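# Close the black box with two hands

## Task

Bring the black box's two halves together so they fit, push them until the box is shut, and finish with neither hand in contact with the box.

## Robot and tools

Robot: two arms. left_arm carries a left hand and right_arm a right hand. Base poses in the scene frame: left_arm at (+0.042, +0.263, -0.002) m, quat_wxyz (+1.000, 0, 0, +0.007); right_arm at (-0.036, -0.242, 0) m, quat_wxyz (+1.000, 0, 0, -0.020). A post stands fixed to the floor behind the arms. Loose objects may get an occasional brief nudge.

Scene frame: origin at table-top height, midway between the nominal bases; +z up, +x out over the table, left_arm on the +y side. Camera image sides do not match arm names.

Hand point: a point 0.05 m in front of the palm and 0.15 m from the wrist mounting face along the fingers. Its +z runs along straight fingers, +y comes out of the palm, +x crosses the palm away from the thumb on the right hand and toward the thumb on the left hand. Straight fingers extend 0.06-0.07 m past the point and lie 0.06 m behind it (-y). A wrist bracket on the little-finger side can strike things.

A row is 28 numbers, each in [-1, 1], always filled for both arms: left dx, dy, dz, rx, ry, rz; left little, ring, middle, index, thumb_bend, thumb_turn, force_limit, speed; then the same fourteen for the right arm.

Pose numbers (first six per arm) are offsets, not poses. They are measured from that arm's Hand target as it stood when the action or move began, along that Hand target's own axes. 1.0 equals 0.6 m or 180 degrees; rx, ry, rz form one rotation vector. All rows within one action, and all targets in one move list, count from the same starting Hand target, not from the previous row. Repeating an offset in a new call moves further. Six zeros ask nothing new of that arm.

Hand numbers are absolute targets: -1 open/straight, +1 closed/curled; thumb_turn -1 beside the palm, +1 opposite the fingers. force_limit maps -1..+1 to about 0..10 N at the fingertip (0..15 N for both thumb motors). speed rises linearly from near zero at -1 to full at +0.48 and stays full above; a full stroke at full speed takes 0.49 s. For a gentle grip close at speed -0.94 or lower. To leave a hand unchanged, resend the eight numbers last carried out for it; if none yet, send hand_measured's six values, then hand_force_limit and hand_speed. Thumb opposed, the hand wraps objects roughly 0.035-0.065 m thick, or handles down to 0.025 m; thumb tip to index pad can pinch light items up to about 0.08 m. Loosen by sending targets more open than hand_measured; squeeze harder by raising force_limit together with a more-closed target.

Tools:
- execute_actions(actions, cameras): actions is a list of actions; each action is up to 15 rows, one per 1/30 s step; a short action repeats its last row to step 15. Images return only if actions is empty or cameras requests them.
- move(target, speed, blend, blocking, cameras): target is one row or a list of up to 15 rows, offsets as above. speed in m/s, 0.002 to 4.3, default 0.25 (turn rate twice that in rad/s); one value or one per target. blend in m, rounds corners (0 = stop at each). All paths end together, capped at 10 s. No obstacle avoidance. blocking=false returns after about 0.5 s while the move continues. Result adds a move: line (done, off_target, moving, held, fault) and limits (paced = pose clipped, held = steps withheld).
- wait(seconds 0-3600), stop() brakes a running move, zoom_image(camera, region [x0, y0, x1, y1] in pixels, at most 504 by 504, from the newest images), show_instructions(), finished_scene(scene 1, optional; final).

Cameras: cam_high and cam_low (672x504), cam_left_wrist and cam_right_wrist (616x616, fisheye).

Results: end_effector_position (m) and end_effector_quat_wxyz in the scene frame; Hand target (last commanded pose after clipping, the base for the next offsets); hand_measured, hand_stopped_by (moving, target, force, stalled, fault), hand_load_n (fingertip force, positive pushing open; a dropped grip shows as load near 0); hand_force_limit, hand_speed; joint velocities (omitted when all are noise); joint torques (noisy, offset, wrapping at ±28 N m for joints 3 and 4); motor temperatures; step readings of end_effector_position for action calls.

Behaviour: orientation commands are clipped to 40 degrees from the current orientation per step. Arms track loosely and often rest 1-3 cm (sometimes 5 cm) short, usually low, without any contact; a following execute_actions call, even with zero offsets, re-requests the target, otherwise send the remaining distance. A blocked arm keeps pressing until commanded back past its hand point. Faster moves and targets deeper past contact push harder.

Avoid: dropping or releasing moving parts, slams, hard pushes, anything leaving the table, striking the post or heavy things, contact between the two arms or hands (can end the scene), overloading fingers, and overheating motors (warning at 85 °C, arm collapses at 100 °C). End with both hands clear of the closed box.

Each tool is called after ">>>" in YAML: its name, and indented under it one key for each argument.

Reference images:

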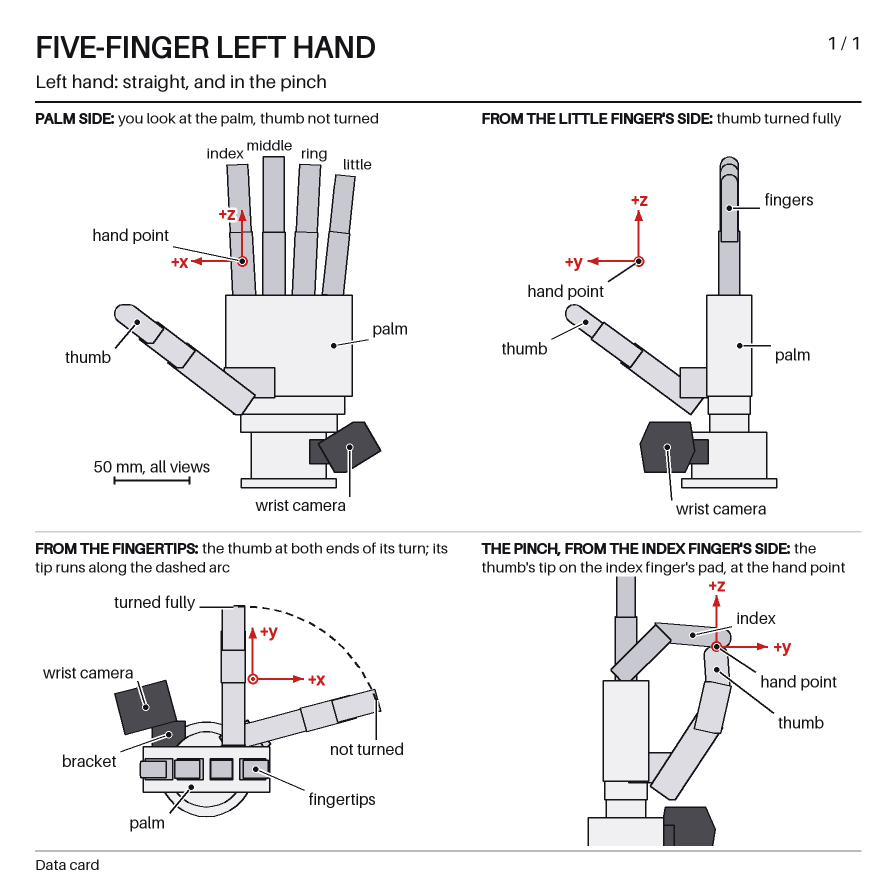

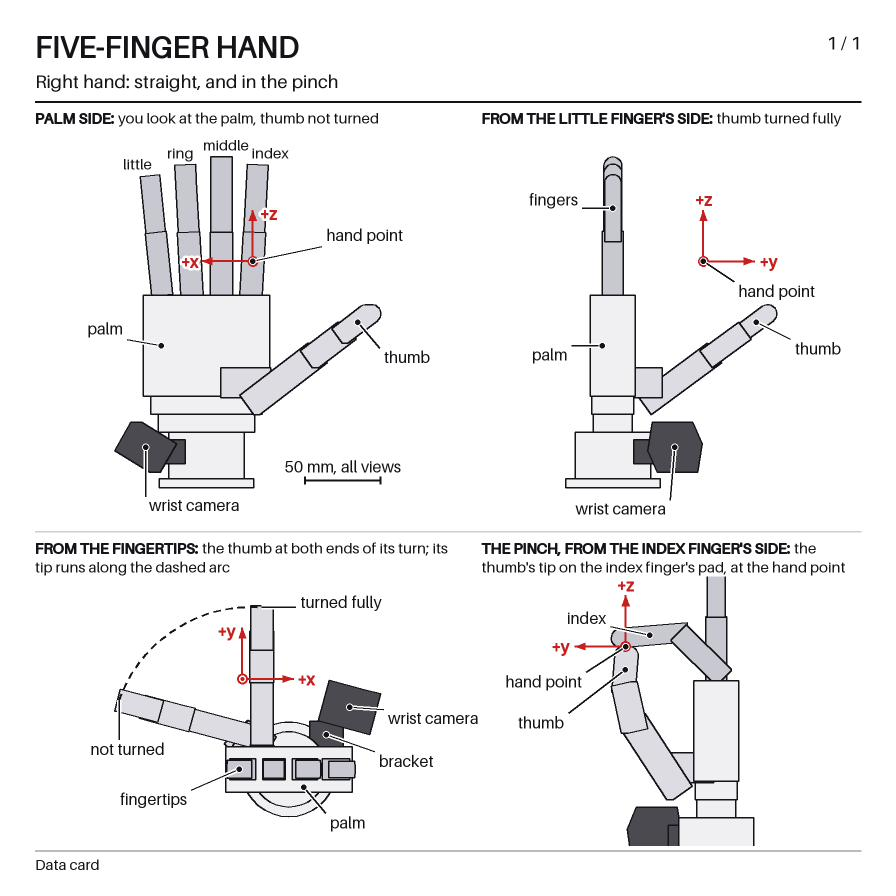

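## Session

>>> execute_actions:
  actions: []

Scene clock: 0.00 s.
left_arm: end_effector_position=(+0.5160, +0.5078, +0.2628) hand_measured=(-1.000, -1.000, -1.000, -1.000, -1.000, -1.000) hand_load_n=(+0.0, +0.0, +0.0, +0.0, +0.0, +0.0) hand_stopped_by=(target, target, target, target, target, target) hand_force_limit=0.00 hand_speed=-0.80 end_effector_quat_wxyz=(+0.480, -0.096, +0.856, +0.164) | right_arm: end_effector_position=(+0.3760, -0.1622, +0.1327) hand_measured=(-1.000, -1.000, -1.000, -1.000, -1.000, -1.000) hand_load_n=(+0.0, +0.0, +0.0, +0.0, +0.0, +0.0) hand_stopped_by=(target, target, target, target, target, target) hand_force_limit=0.00 hand_speed=-0.80 end_effector_quat_wxyz=(+0.463, +0.876, -0.051, +0.125)
Joint positions: left_arm=[0.305 1.179 0.924 -0.253 -0.108 1.728] | right_arm=[0.621 1.918 1.363 -1.536 0.9 -0.618]
Joint velocities: within noise
Joint torques (N m): no reading
Motor temperatures (°C): left_arm=[30 29 26 33 38 27] | right_arm=[36 43 29 29 41 36]
Heat: left arm: hottest wrist yaw 38 °C; right arm: hottest shoulder 43 °C.
Hand target: left_arm +0.5225, +0.5100, +0.2817; +0.496, -0.096, +0.847, +0.167 | right_arm +0.3807, -0.1591, +0.1375; +0.458, +0.877, -0.056, +0.132

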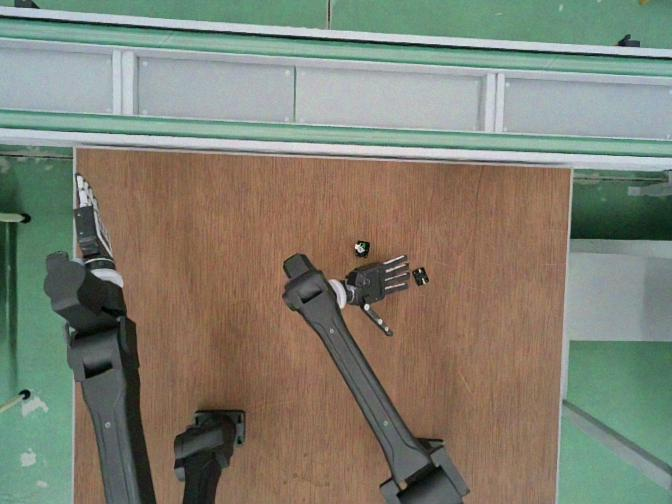

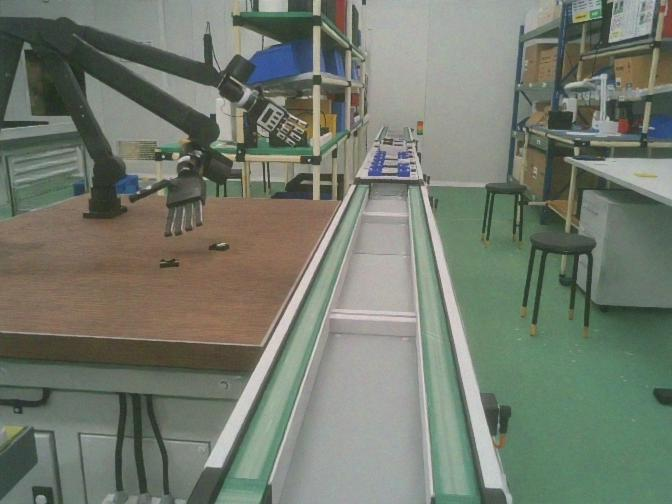

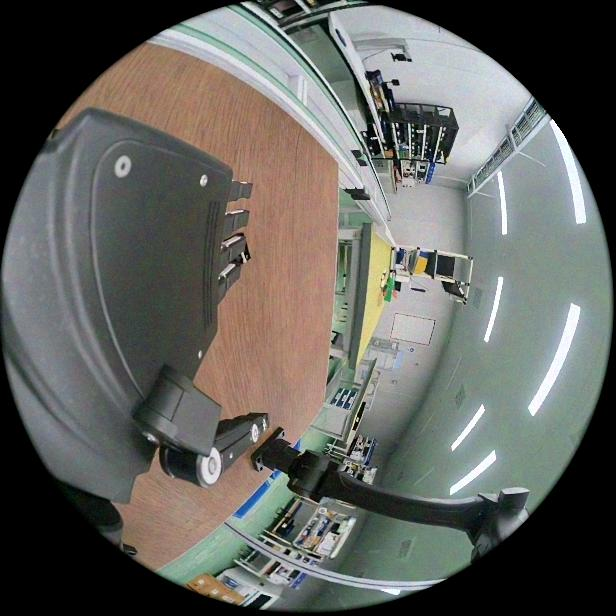

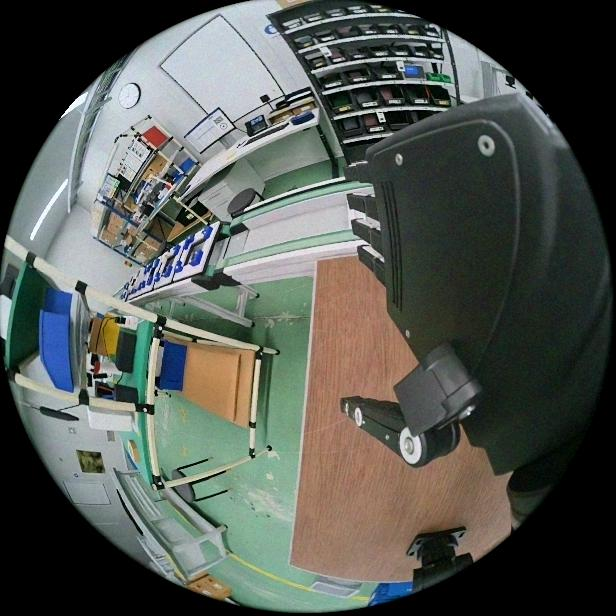

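>>> zoom_image:
  camera: "cam_high"
  region: [330, 220, 450, 310]

>>> zoom_image:
  camera: "cam_high"
  region: [346, 232, 376, 262]

>>> zoom_image:
  camera: "cam_high"
  region: [405, 260, 435, 290]

>>> zoom_image:
  camera: "cam_low"
  region: [140, 220, 260, 290]

Scaled by 4.200 from the camera's image (finer frame: 960x720).

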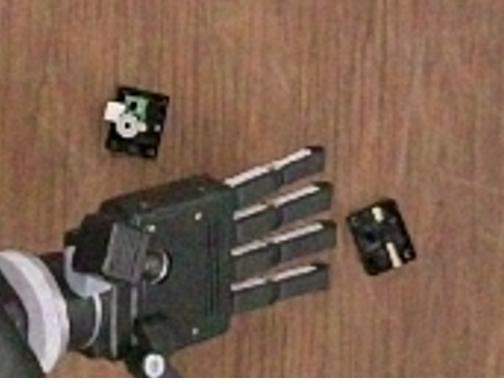

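Scaled by 16.800 from the camera's image (finer frame: 960x720).

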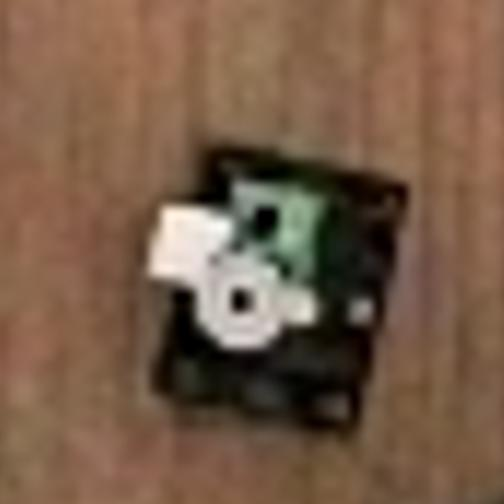

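Scaled by 16.800 from the camera's image (finer frame: 960x720).

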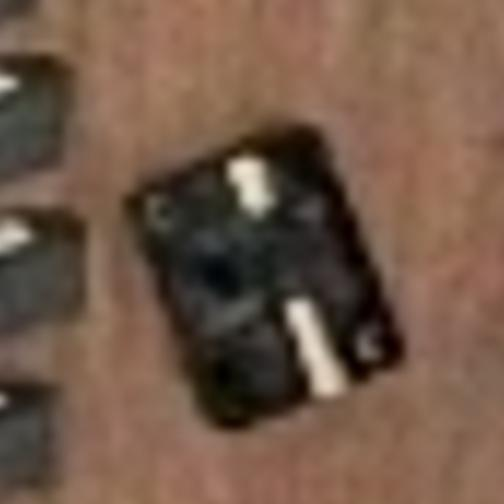

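Scaled by 4.200 from the camera's image (finer frame: 960x720).

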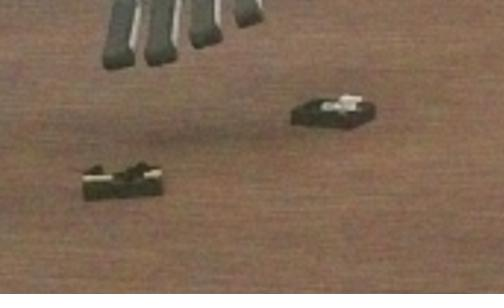

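>>> move:
  target:
    - [0,0,0,0,0,0,-1,-1,-1,-1,-1,-1,0,-0.8,-0.072,0.399,-0.093,0,0,0,-1,-1,-1,-1,-1,-1,0,-0.8]
    - [0,0,0,0,0,0,-1,-1,-1,-1,-1,-1,0,-0.8,-0.072,0.399,-0.093,0.380,-0.101,0.544,-1,-1,-1,-1,-1,-1,0,-0.8]
  cameras: ["all"]
  speed: 0.3

Scene clock: 74.17 s.
left_arm: end_effector_position=(+0.5160, +0.5078, +0.2628) hand_measured=(-1.000, -1.000, -1.000, -1.000, -1.000, -1.000) hand_load_n=(+0.0, +0.0, +0.0, +0.0, +0.0, +0.0) hand_stopped_by=(target, target, target, target, target, target) hand_force_limit=0.00 hand_speed=-0.80 end_effector_quat_wxyz=(+0.480, -0.096, +0.856, +0.164) | right_arm: end_effector_position=(+0.2728, -0.2506, +0.3422) hand_measured=(-1.000, -1.000, -1.000, -1.000, -1.000, -1.000) hand_load_n=(+0.0, +0.0, +0.0, +0.0, +0.0, -0.5) hand_stopped_by=(target, target, target, target, target, target) hand_force_limit=0.00 hand_speed=-0.80 end_effector_quat_wxyz=(-0.299, +0.644, -0.640, +0.294)
Joint positions: left_arm=[0.305 1.179 0.924 -0.253 -0.108 1.728] | right_arm=[-0.157 0.74 1.079 -1.055 -0.158 -0.131]
Joint torques (N m): left_arm=[-0.15 -7.65 12.23 1.22 -0.01 0] | right_arm=[1.2 -2.02 8.35 2.14 -0.21 0.05]
Motor temperatures (°C): left_arm=[30 30 39 33 37 27] | right_arm=[35 43 34 29 41 35]
Heat: left arm: hottest elbow 39 °C; right arm: hottest shoulder 43 °C.
Hand target: left_arm +0.5225, +0.5100, +0.2817; +0.496, -0.096, +0.847, +0.167 | right_arm +0.2768, -0.2520, +0.3448; -0.306, +0.636, -0.641, +0.301
Off the commanded pose: left_arm 0.020 m, 2 deg | right_arm 0.005 m, 1 deg.
move: done

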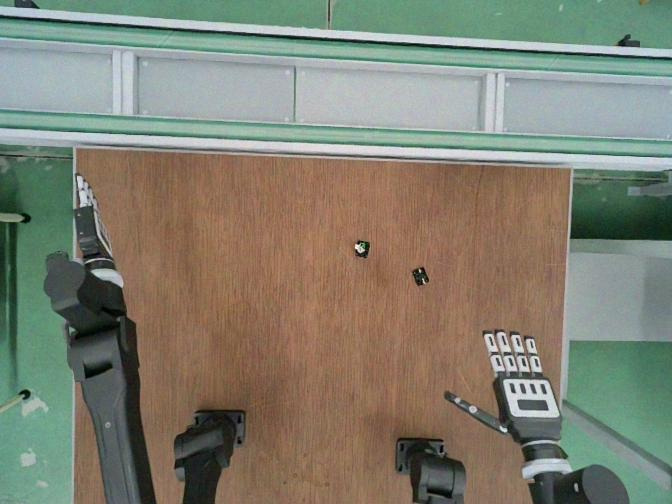

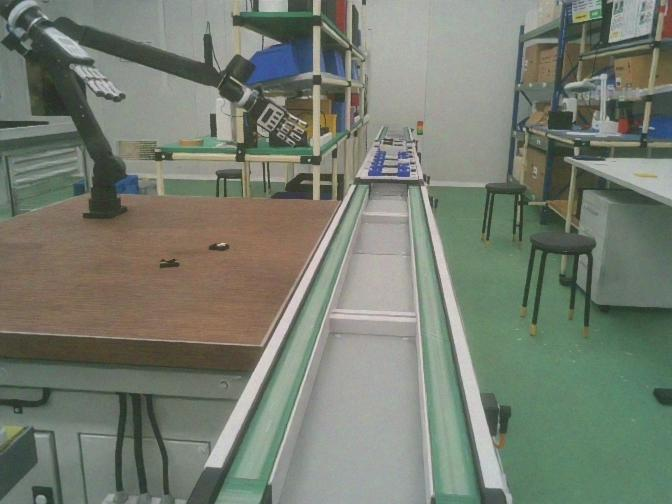

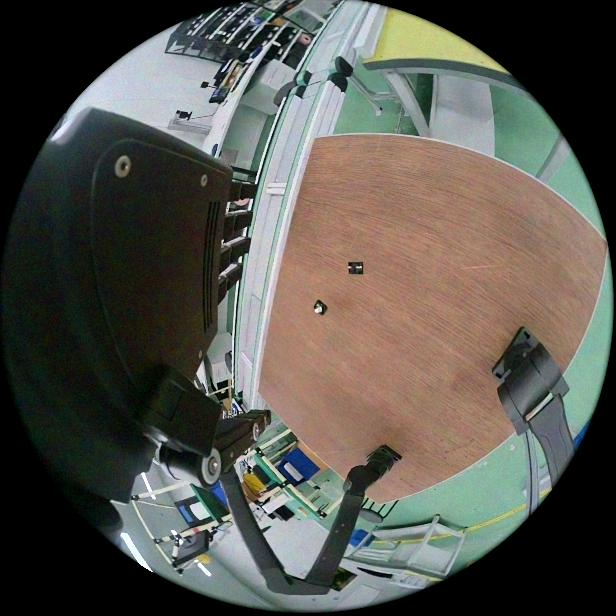

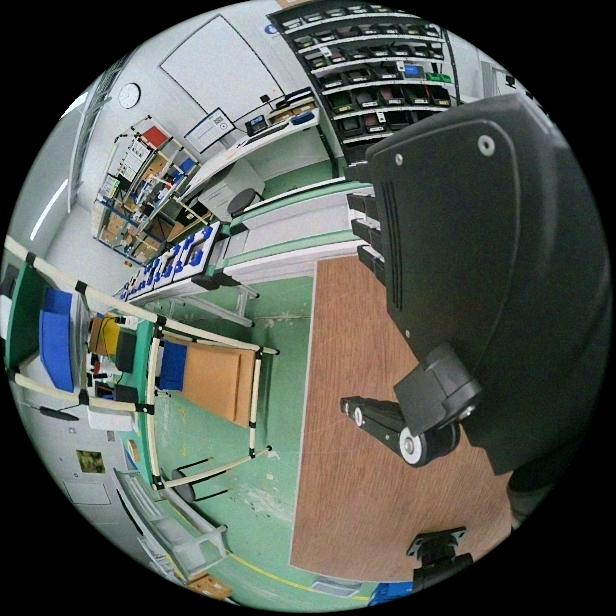

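>>> zoom_image:
  camera: "cam_left_wrist"
  region: [300, 240, 400, 340]

>>> zoom_image:
  camera: "cam_right_wrist"
  region: [300, 240, 400, 340]

Scaled by 5.040 from the camera's image (finer frame: 880x880).

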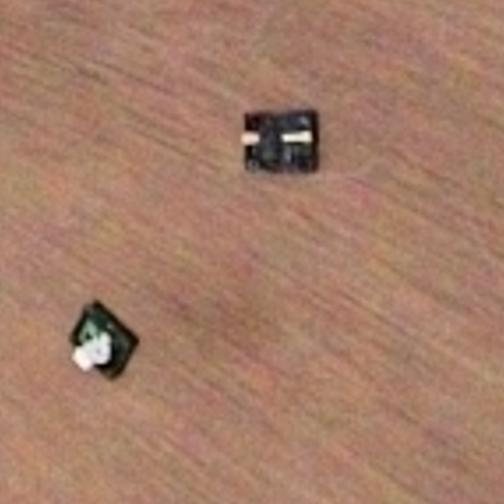

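Scaled by 5.040 from the camera's image (finer frame: 880x880).

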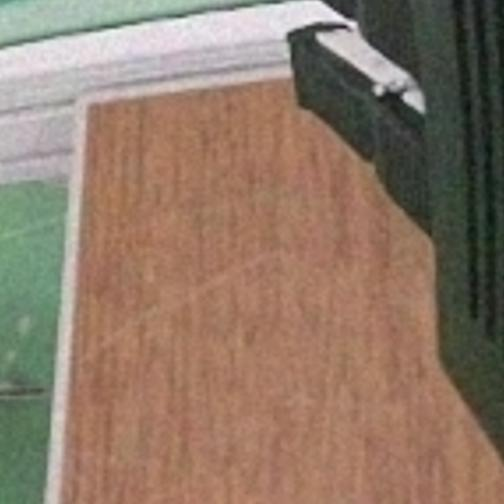

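>>> move:
  target: [0,0,0,0,0,0,-1,-1,-1,-1,-1,-1,0,-0.8,-0.2,0.089,0.555,0.0556,0,0,-1,-1,-1,-1,-1,-1,0,-0.8]
  cameras: ["all"]
  speed: 0.3

>>> zoom_image:
  camera: "cam_left_wrist"
  region: [300, 200, 500, 400]

Scene clock: 111.93 s.
left_arm: end_effector_position=(+0.5160, +0.5078, +0.2628) hand_measured=(-1.000, -1.000, -1.000, -1.000, -1.000, -1.000) hand_load_n=(+0.0, +0.0, +0.0, +0.0, +0.0, +0.0) hand_stopped_by=(target, target, target, target, target, target) hand_force_limit=0.00 hand_speed=-0.80 end_effector_quat_wxyz=(+0.480, -0.096, +0.856, +0.164) | right_arm: end_effector_position=(+0.4876, -0.1354, +0.0732) hand_measured=(-1.000, -1.000, -1.000, -1.000, -1.000, -1.000) hand_load_n=(+0.0, +0.0, +0.0, +0.0, +0.0, +0.0) hand_stopped_by=(target, target, target, target, target, target) hand_force_limit=0.00 hand_speed=-0.80 end_effector_quat_wxyz=(-0.339, +0.621, -0.618, +0.344)
Joint positions: left_arm=[0.305 1.179 0.924 -0.253 -0.108 1.728] | right_arm=[0.237 1.452 0.753 0.126 0.169 0.099]
Joint torques (N m): left_arm=[-1.2 -7.53 12.29 1.24 0.02 -0.03] | right_arm=[1.85 -10.75 8.8 2.33 0.25 0.07]
Heat: left arm: hottest elbow 41 °C; right arm: hottest shoulder 42 °C.
Hand target: left_arm +0.5225, +0.5100, +0.2817; +0.496, -0.096, +0.847, +0.167 | right_arm +0.5013, -0.1301, +0.0938; -0.360, +0.608, -0.612, +0.356
Off the commanded pose: left_arm 0.020 m, 2 deg | right_arm 0.026 m, 3 deg.
move: off_target (right_arm)

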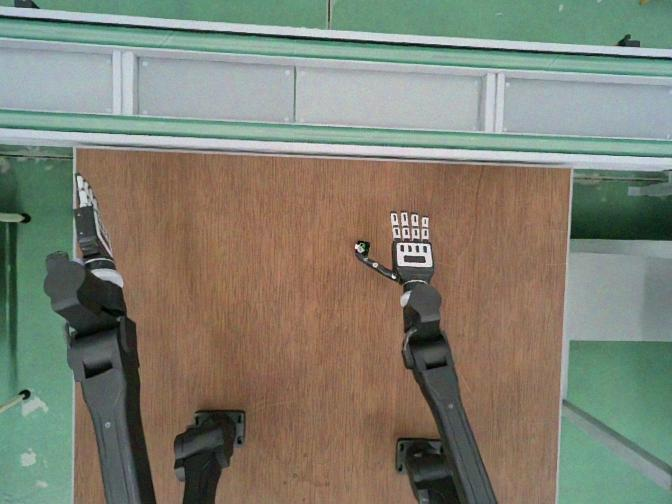

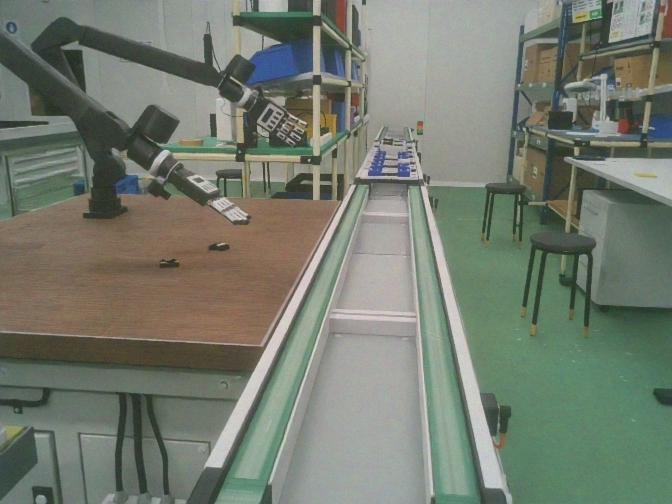

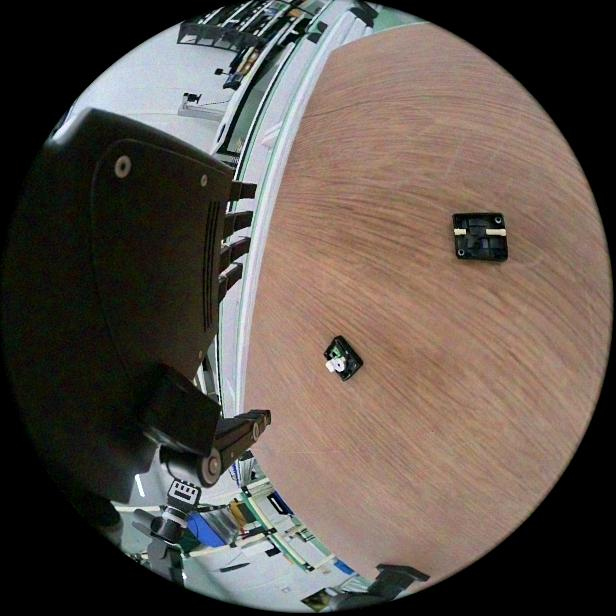

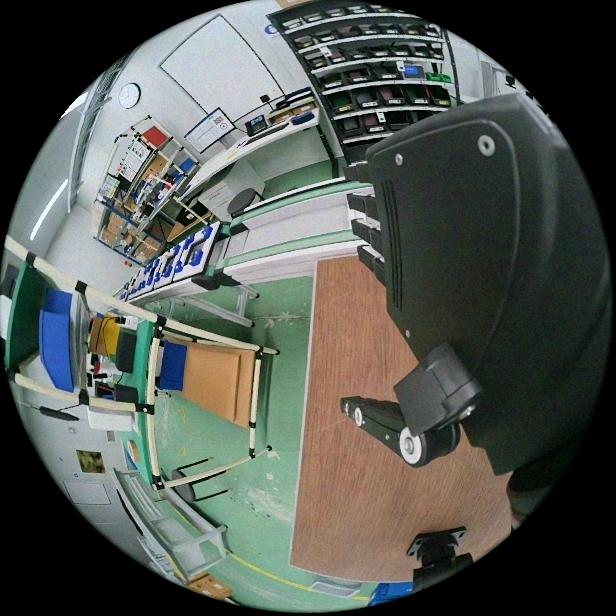

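Scaled by 2.520 from the camera's image (finer frame: 880x880).

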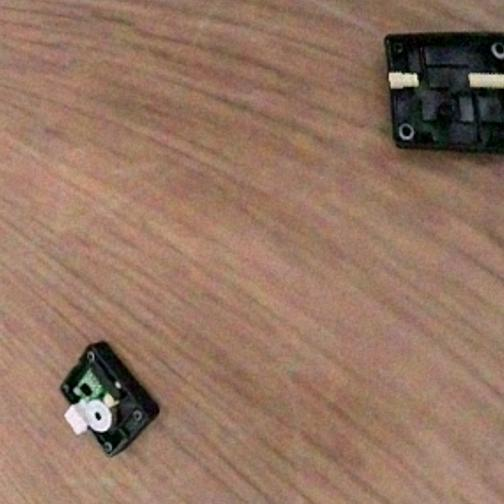

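>>> zoom_image:
  camera: "cam_left_wrist"
  region: [440, 200, 520, 280]

>>> zoom_image:
  camera: "cam_left_wrist"
  region: [315, 330, 375, 390]

Scaled by 6.300 from the camera's image (finer frame: 880x880).

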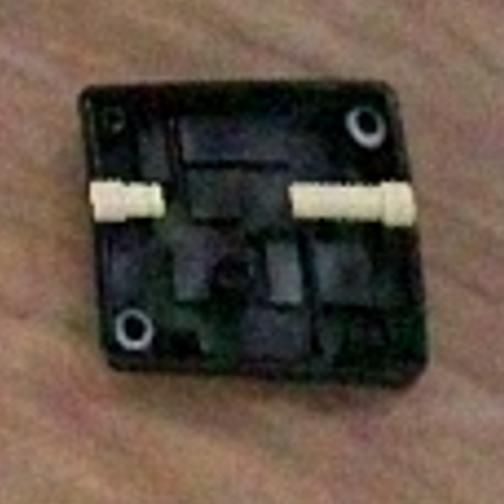

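Scaled by 8.400 from the camera's image (finer frame: 880x880).

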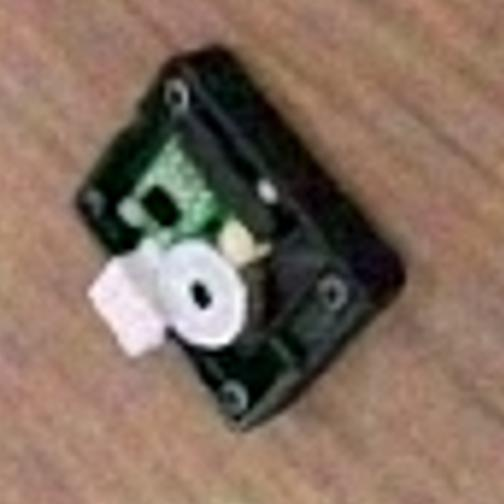

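>>> move:
  target: [0,0,0,0,0,0,-1,-1,-1,-1,-1,-1,0,-0.8,0.05,0.097,-0.002,0,0,0,-1,-1,-1,-1,-1,-1,0,-0.8]
  cameras: ["cam_left_wrist"]
  speed: 0.2

Scene clock: 149.23 s.
left_arm: end_effector_position=(+0.5160, +0.5078, +0.2628) hand_measured=(-1.000, -1.000, -1.000, -1.000, -1.000, -1.000) hand_load_n=(+0.0, +0.0, +0.0, +0.0, +0.0, +0.0) hand_stopped_by=(target, target, target, target, target, target) hand_force_limit=0.00 hand_speed=-0.80 end_effector_quat_wxyz=(+0.480, -0.096, +0.856, +0.164) | right_arm: end_effector_position=(+0.4660, -0.1587, +0.0383) hand_measured=(-1.000, -1.000, -1.000, -1.000, -1.000, -1.000) hand_load_n=(+0.0, +0.0, +0.0, +0.0, +0.0, -0.5) hand_stopped_by=(target, target, target, target, target, target) hand_force_limit=0.00 hand_speed=-0.80 end_effector_quat_wxyz=(-0.353, +0.610, -0.618, +0.348)
Joint positions: left_arm=[0.305 1.179 0.924 -0.253 -0.108 1.728] | right_arm=[0.184 1.474 0.625 0.31 0.122 0.086]
Joint torques (N m): left_arm=[-1.03 -6.77 12.27 1.1 -0.03 -0.08] | right_arm=[1.44 -8.94 6.94 2.41 -0.08 -0.15]
Heat: left arm: hottest elbow 42 °C; right arm: hottest shoulder 42 °C.
Hand target: left_arm +0.5225, +0.5100, +0.2817; +0.496, -0.096, +0.847, +0.167 | right_arm +0.4719, -0.1595, +0.0435; -0.360, +0.608, -0.612, +0.356
Off the commanded pose: left_arm 0.020 m, 2 deg | right_arm 0.008 m, 1 deg.
move: done

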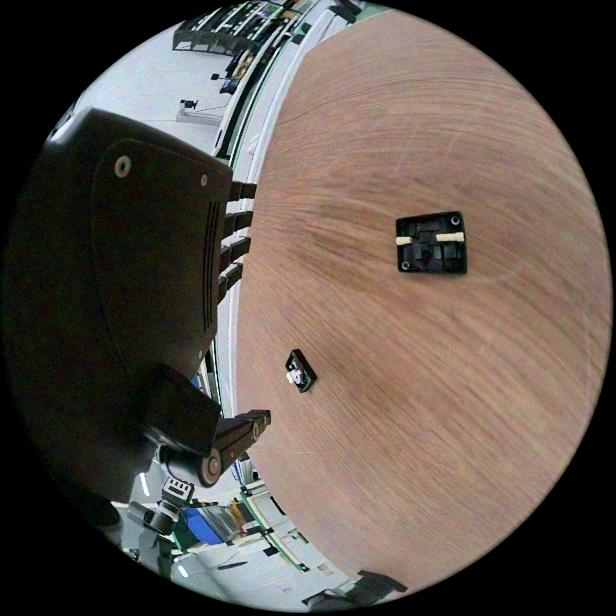

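>>> zoom_image:
  camera: "cam_left_wrist"
  region: [385, 200, 485, 300]

>>> zoom_image:
  camera: "cam_left_wrist"
  region: [275, 340, 325, 400]

Scaled by 5.040 from the camera's image (finer frame: 880x880).

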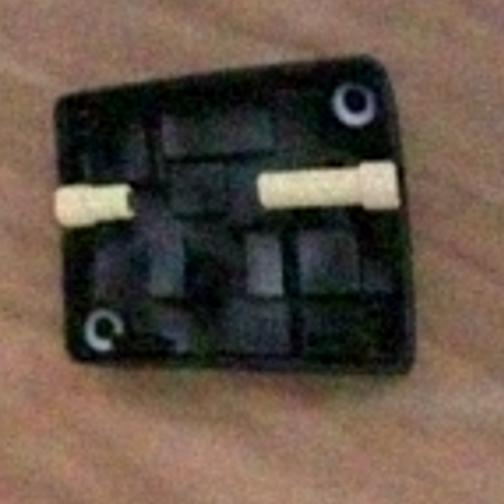

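Scaled by 8.400 from the camera's image (finer frame: 880x880).

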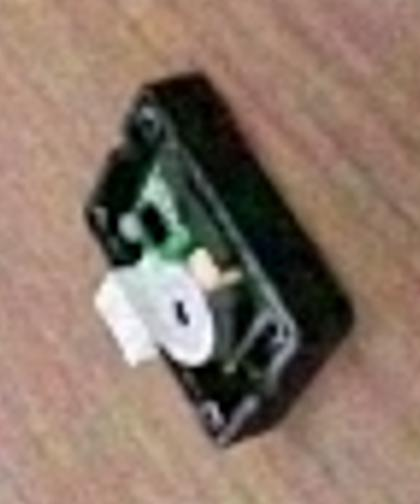

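>>> move:
  target: [0,0,0,0,0,0,-1,-1,-1,-1,-1,-1,0,-0.8,-0.233,-0.05,0.087,0,0,0,-1,-1,-1,-1,-1,-1,0,-0.8]
  cameras: ["cam_left_wrist","cam_high"]
  speed: 0.2

Scene clock: 158.60 s.
left_arm: end_effector_position=(+0.5160, +0.5078, +0.2628) hand_measured=(-1.000, -1.000, -1.000, -1.000, -1.000, -1.000) hand_load_n=(+0.0, +0.0, +0.0, +0.0, +0.0, +0.0) hand_stopped_by=(target, target, target, target, target, target) hand_force_limit=0.00 hand_speed=-0.80 end_effector_quat_wxyz=(+0.480, -0.096, +0.856, +0.164) | right_arm: end_effector_position=(+0.5172, -0.0261, +0.0326) hand_measured=(-1.000, -1.000, -1.000, -1.000, -1.000, -1.000) hand_load_n=(+0.0, +0.0, +0.0, +0.0, +0.0, -0.5) hand_stopped_by=(target, target, target, target, target, target) hand_force_limit=0.00 hand_speed=-0.80 end_effector_quat_wxyz=(-0.351, +0.616, -0.610, +0.353)
Joint positions: left_arm=[0.305 1.179 0.924 -0.253 -0.108 1.728] | right_arm=[0.462 1.677 0.868 0.24 0.358 0.213]
Joint torques (N m): left_arm=[-0.44 -7.47 12.38 1.18 -0.01 -0.05] | right_arm=[1.26 -11.58 9.59 0.84 0.35 0.05]
Heat: left arm: hottest elbow 42 °C; right arm: hottest shoulder 42 °C.
Hand target: left_arm +0.5225, +0.5100, +0.2817; +0.496, -0.096, +0.847, +0.167 | right_arm +0.5325, -0.0200, +0.0456; -0.360, +0.607, -0.612, +0.356
Off the commanded pose: left_arm 0.020 m, 2 deg | right_arm 0.021 m, 2 deg.
move: off_target (right_arm)
Images, in order (width x height): cam_high 672x504, cam_left_wrist 616x616.

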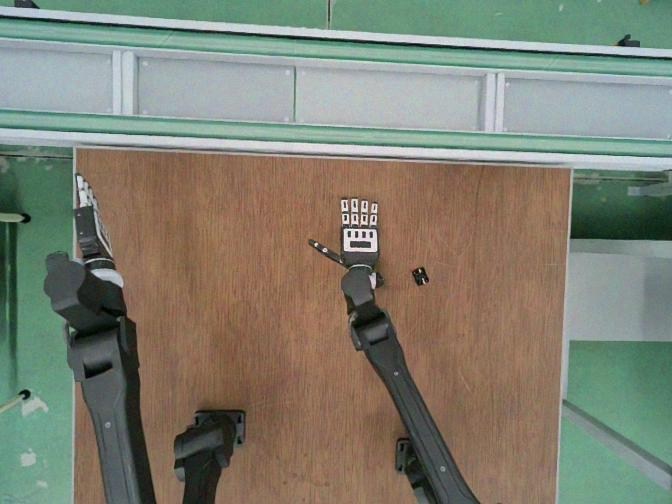

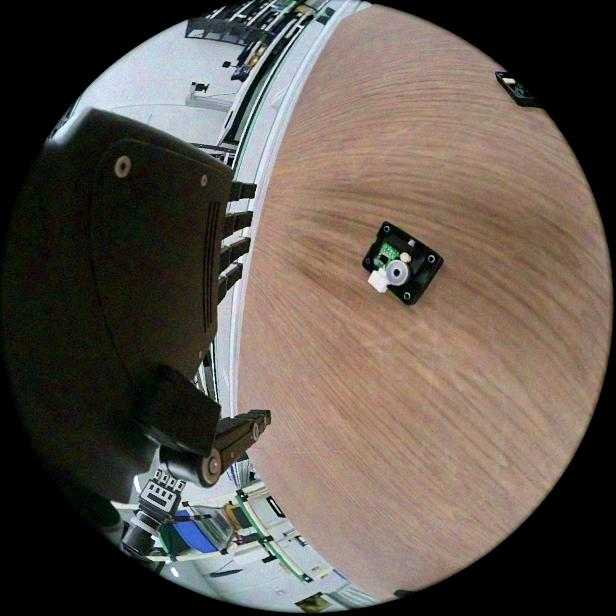

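>>> zoom_image:
  camera: "cam_left_wrist"
  region: [350, 210, 460, 320]

>>> zoom_image:
  camera: "cam_left_wrist"
  region: [480, 50, 560, 130]

Scaled by 4.582 from the camera's image (finer frame: 880x880).

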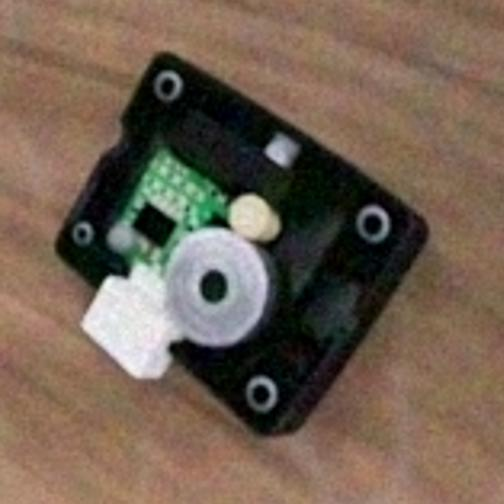

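Scaled by 6.300 from the camera's image (finer frame: 880x880).

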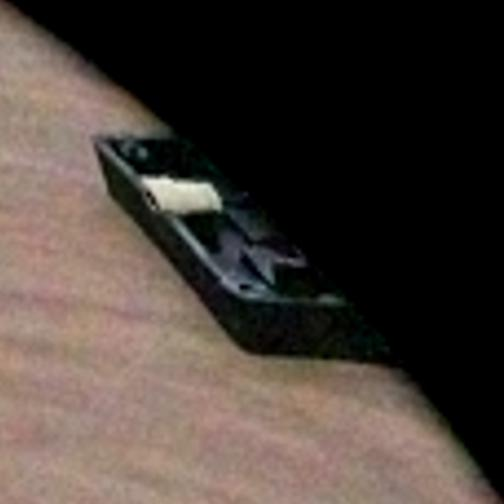

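>>> move:
  target: [0,0,0,0,0,0,-1,-1,-1,-1,-1,-1,0,-0.8,0,0.0433,0.0245,0,0,0,-1,-1,-1,-1,-1,-1,0,-0.8]
  cameras: ["cam_left_wrist","cam_low"]
  speed: 0.1

>>> zoom_image:
  camera: "cam_left_wrist"
  region: [330, 200, 430, 300]

>>> zoom_image:
  camera: "cam_low"
  region: [140, 200, 260, 290]

Scene clock: 172.93 s.
left_arm: end_effector_position=(+0.5160, +0.5078, +0.2628) hand_measured=(-1.000, -1.000, -1.000, -1.000, -1.000, -1.000) hand_load_n=(+0.0, +0.0, +0.0, +0.0, +0.0, +0.0) hand_stopped_by=(target, target, target, target, target, target) hand_force_limit=0.00 hand_speed=-0.80 end_effector_quat_wxyz=(+0.480, -0.096, +0.856, +0.164) | right_arm: end_effector_position=(+0.5181, -0.0257, +0.0015) hand_measured=(-1.000, -1.000, -1.000, -1.000, -1.000, -1.000) hand_load_n=(+0.0, +0.0, +0.0, +0.0, +0.0, +0.0) hand_stopped_by=(target, target, target, target, target, target) hand_force_limit=0.00 hand_speed=-0.80 end_effector_quat_wxyz=(-0.341, +0.622, -0.613, +0.349)
Joint positions: left_arm=[0.305 1.179 0.924 -0.253 -0.108 1.728] | right_arm=[0.462 1.748 0.868 0.287 0.359 0.214]
Joint torques (N m): left_arm=[-1.03 -6.48 12.29 1.39 -0.01 -0.05] | right_arm=[1.49 -12.75 7.92 2.3 0.35 0.06]
Heat: left arm: hottest elbow 43 °C; right arm: hottest shoulder 42 °C.
Hand target: left_arm +0.5225, +0.5100, +0.2817; +0.496, -0.096, +0.847, +0.167 | right_arm +0.5327, -0.0197, +0.0158; -0.360, +0.607, -0.612, +0.356
Off the commanded pose: left_arm 0.020 m, 2 deg | right_arm 0.021 m, 3 deg.
move: off_target (right_arm)
Images, in order (width x height): cam_low 672x504, cam_left_wrist 616x616.

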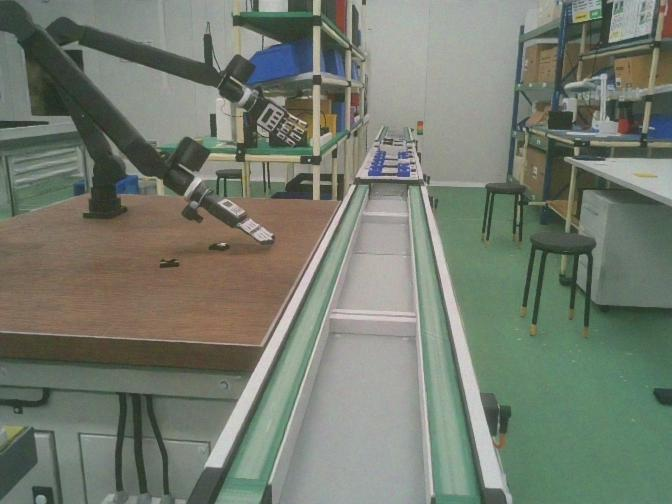

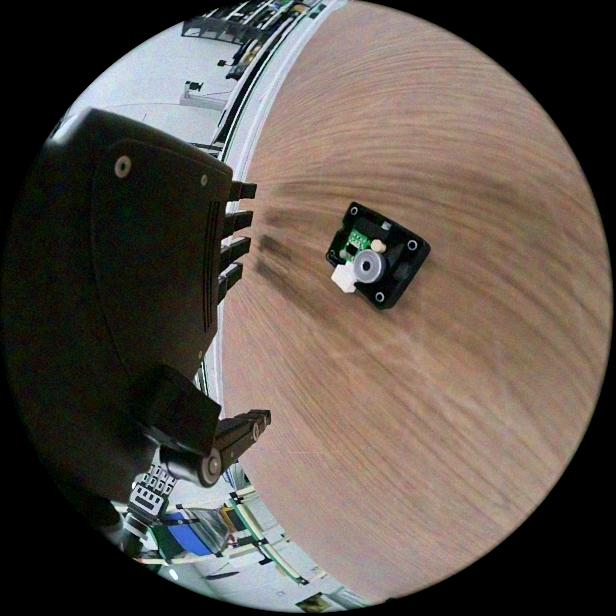

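Scaled by 5.040 from the camera's image (finer frame: 880x880).

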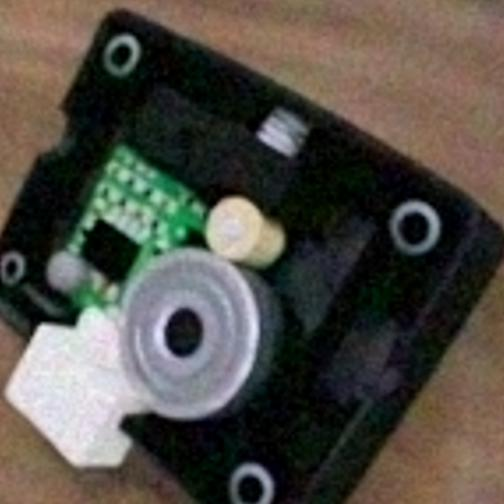

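Scaled by 4.200 from the camera's image (finer frame: 960x720).

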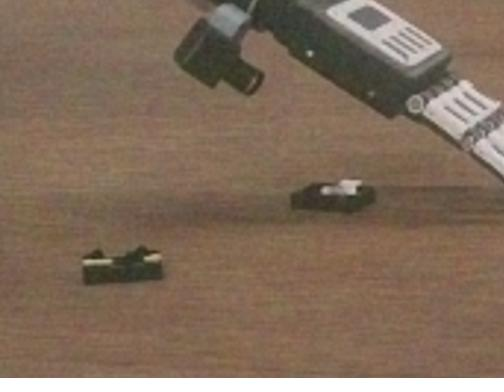

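>>> zoom_image:
  camera: "cam_left_wrist"
  region: [320, 195, 380, 255]

>>> zoom_image:
  camera: "cam_left_wrist"
  region: [375, 215, 435, 315]

>>> zoom_image:
  camera: "cam_left_wrist"
  region: [320, 240, 400, 320]

Scaled by 8.400 from the camera's image (finer frame: 880x880).

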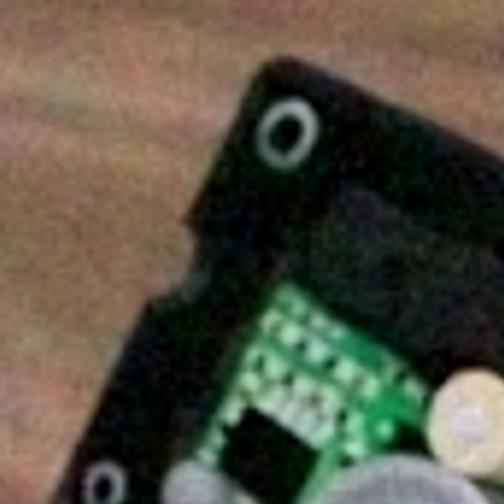

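Scaled by 5.040 from the camera's image (finer frame: 880x880).

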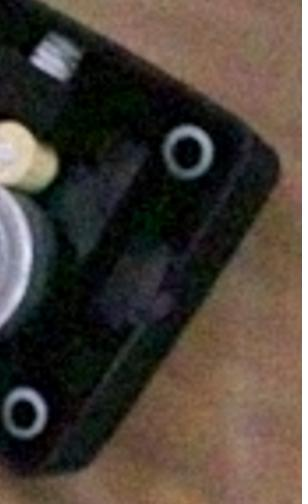

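Scaled by 6.300 from the camera's image (finer frame: 880x880).

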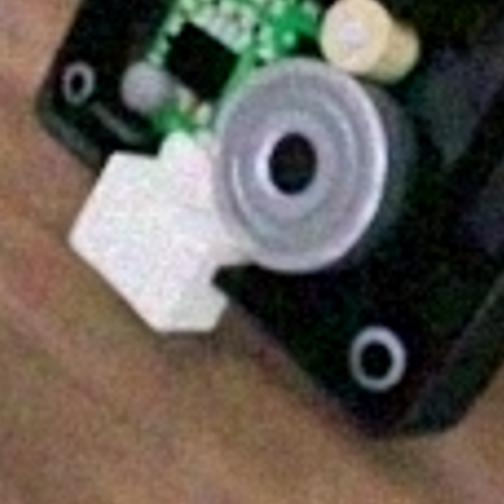

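>>> move:
  target:
    - [0,0,0,0,0,0,-1,-1,-1,-1,-1,-1,0,-0.8,0,-0.0433,-0.0245,0,0,0,-1,-1,-1,-1,-1,-1,0,-0.8]
    - [0,0,0,0,0,0,-1,-1,-1,-1,-1,-1,0,-0.8,0.233,0.01,-0.111,0,0,0,-1,-1,-1,-1,-1,-1,0,-0.8]
    - [0,0,0,0,0,0,-1,-1,-1,-1,-1,-1,0,-0.8,0.233,0.053,-0.087,0,0,0,-1,-1,-1,-1,-1,-1,0,-0.8]
  cameras: ["cam_left_wrist"]
  speed: 0.2
  blend: 0.01

>>> zoom_image:
  camera: "cam_left_wrist"
  region: [370, 200, 490, 320]

Scene clock: 184.63 s.
left_arm: end_effector_position=(+0.5160, +0.5078, +0.2628) hand_measured=(-1.000, -1.000, -1.000, -1.000, -1.000, -1.000) hand_load_n=(+0.0, -0.5, +0.0, +0.0, +0.0, +0.0) hand_stopped_by=(target, target, target, target, target, target) hand_force_limit=0.00 hand_speed=-0.80 end_effector_quat_wxyz=(+0.480, -0.096, +0.856, +0.164) | right_arm: end_effector_position=(+0.4675, -0.1603, +0.0077) hand_measured=(-1.000, -1.000, -1.000, -1.000, -1.000, -1.000) hand_load_n=(+0.0, +0.0, +0.0, +0.0, +0.0, +0.0) hand_stopped_by=(target, target, target, target, target, target) hand_force_limit=0.00 hand_speed=-0.80 end_effector_quat_wxyz=(-0.353, +0.608, -0.619, +0.349)
Joint positions: left_arm=[0.305 1.179 0.924 -0.253 -0.108 1.728] | right_arm=[0.18 1.565 0.603 0.425 0.123 0.087]
Joint torques (N m): left_arm=[-0.91 -7.36 12.29 1.11 0.04 -0.06] | right_arm=[1.61 -9.64 5.96 2.39 -0.06 -0.14]
Heat: left arm: hottest elbow 43 °C; right arm: hottest shoulder 42 °C.
Hand target: left_arm +0.5225, +0.5100, +0.2817; +0.496, -0.096, +0.847, +0.167 | right_arm +0.4711, -0.1594, +0.0120; -0.360, +0.608, -0.612, +0.356
Off the commanded pose: left_arm 0.020 m, 2 deg | right_arm 0.006 m, 1 deg.
move: done

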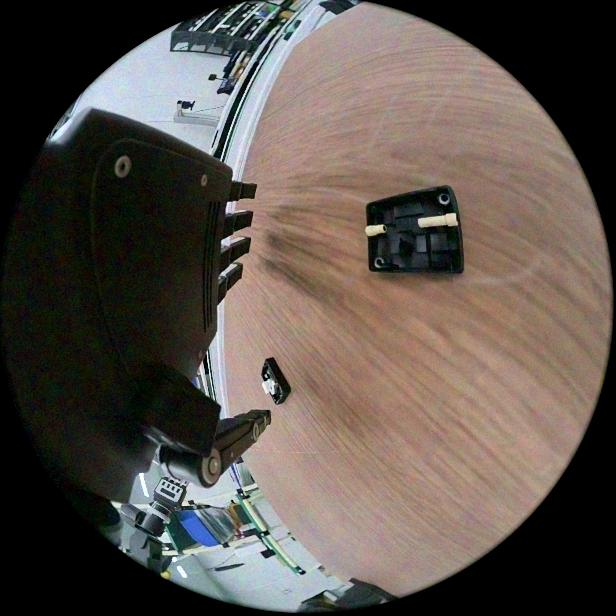

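Scaled by 4.200 from the camera's image (finer frame: 880x880).

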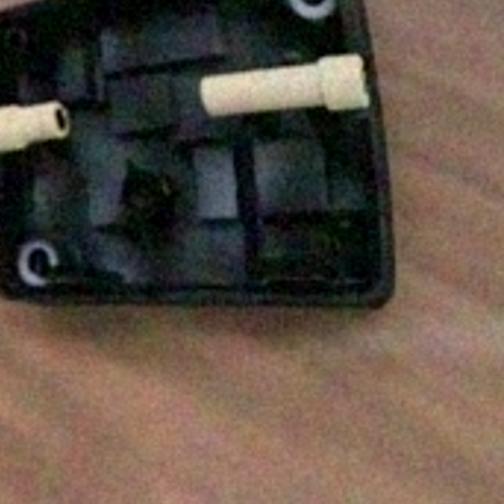

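>>> zoom_image:
  camera: "cam_left_wrist"
  region: [360, 175, 420, 285]

>>> zoom_image:
  camera: "cam_left_wrist"
  region: [415, 175, 475, 285]

Scaled by 4.582 from the camera's image (finer frame: 880x880).

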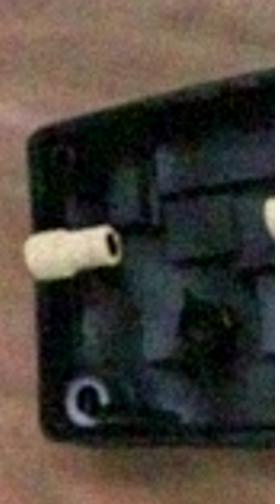

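Scaled by 4.582 from the camera's image (finer frame: 880x880).

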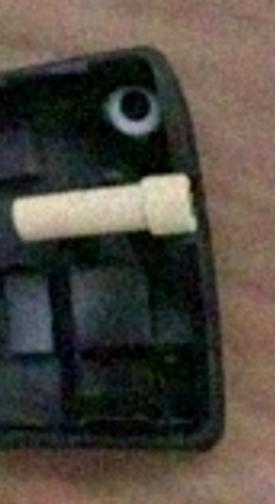

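>>> zoom_image:
  camera: "cam_low"
  region: [150, 250, 190, 280]

>>> zoom_image:
  camera: "cam_low"
  region: [200, 230, 240, 260]

>>> zoom_image:
  camera: "cam_left_wrist"
  region: [250, 345, 300, 415]

This scene's latest camera images include none from cam_low. They are from: cam_left_wrist. cam_low's image comes with the result of a call that names it in "cameras".

This scene's latest camera images include none from cam_low. They are from: cam_left_wrist. cam_low's image comes with the result of a call that names it in "cameras".

Scaled by 7.200 from the camera's image (finer frame: 880x880).

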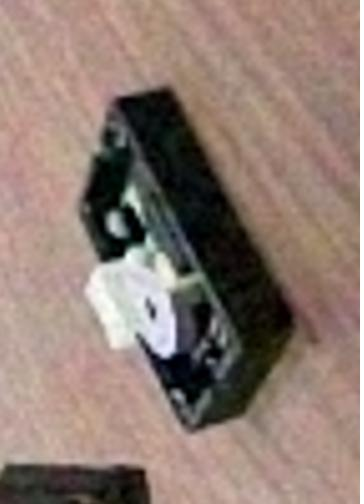

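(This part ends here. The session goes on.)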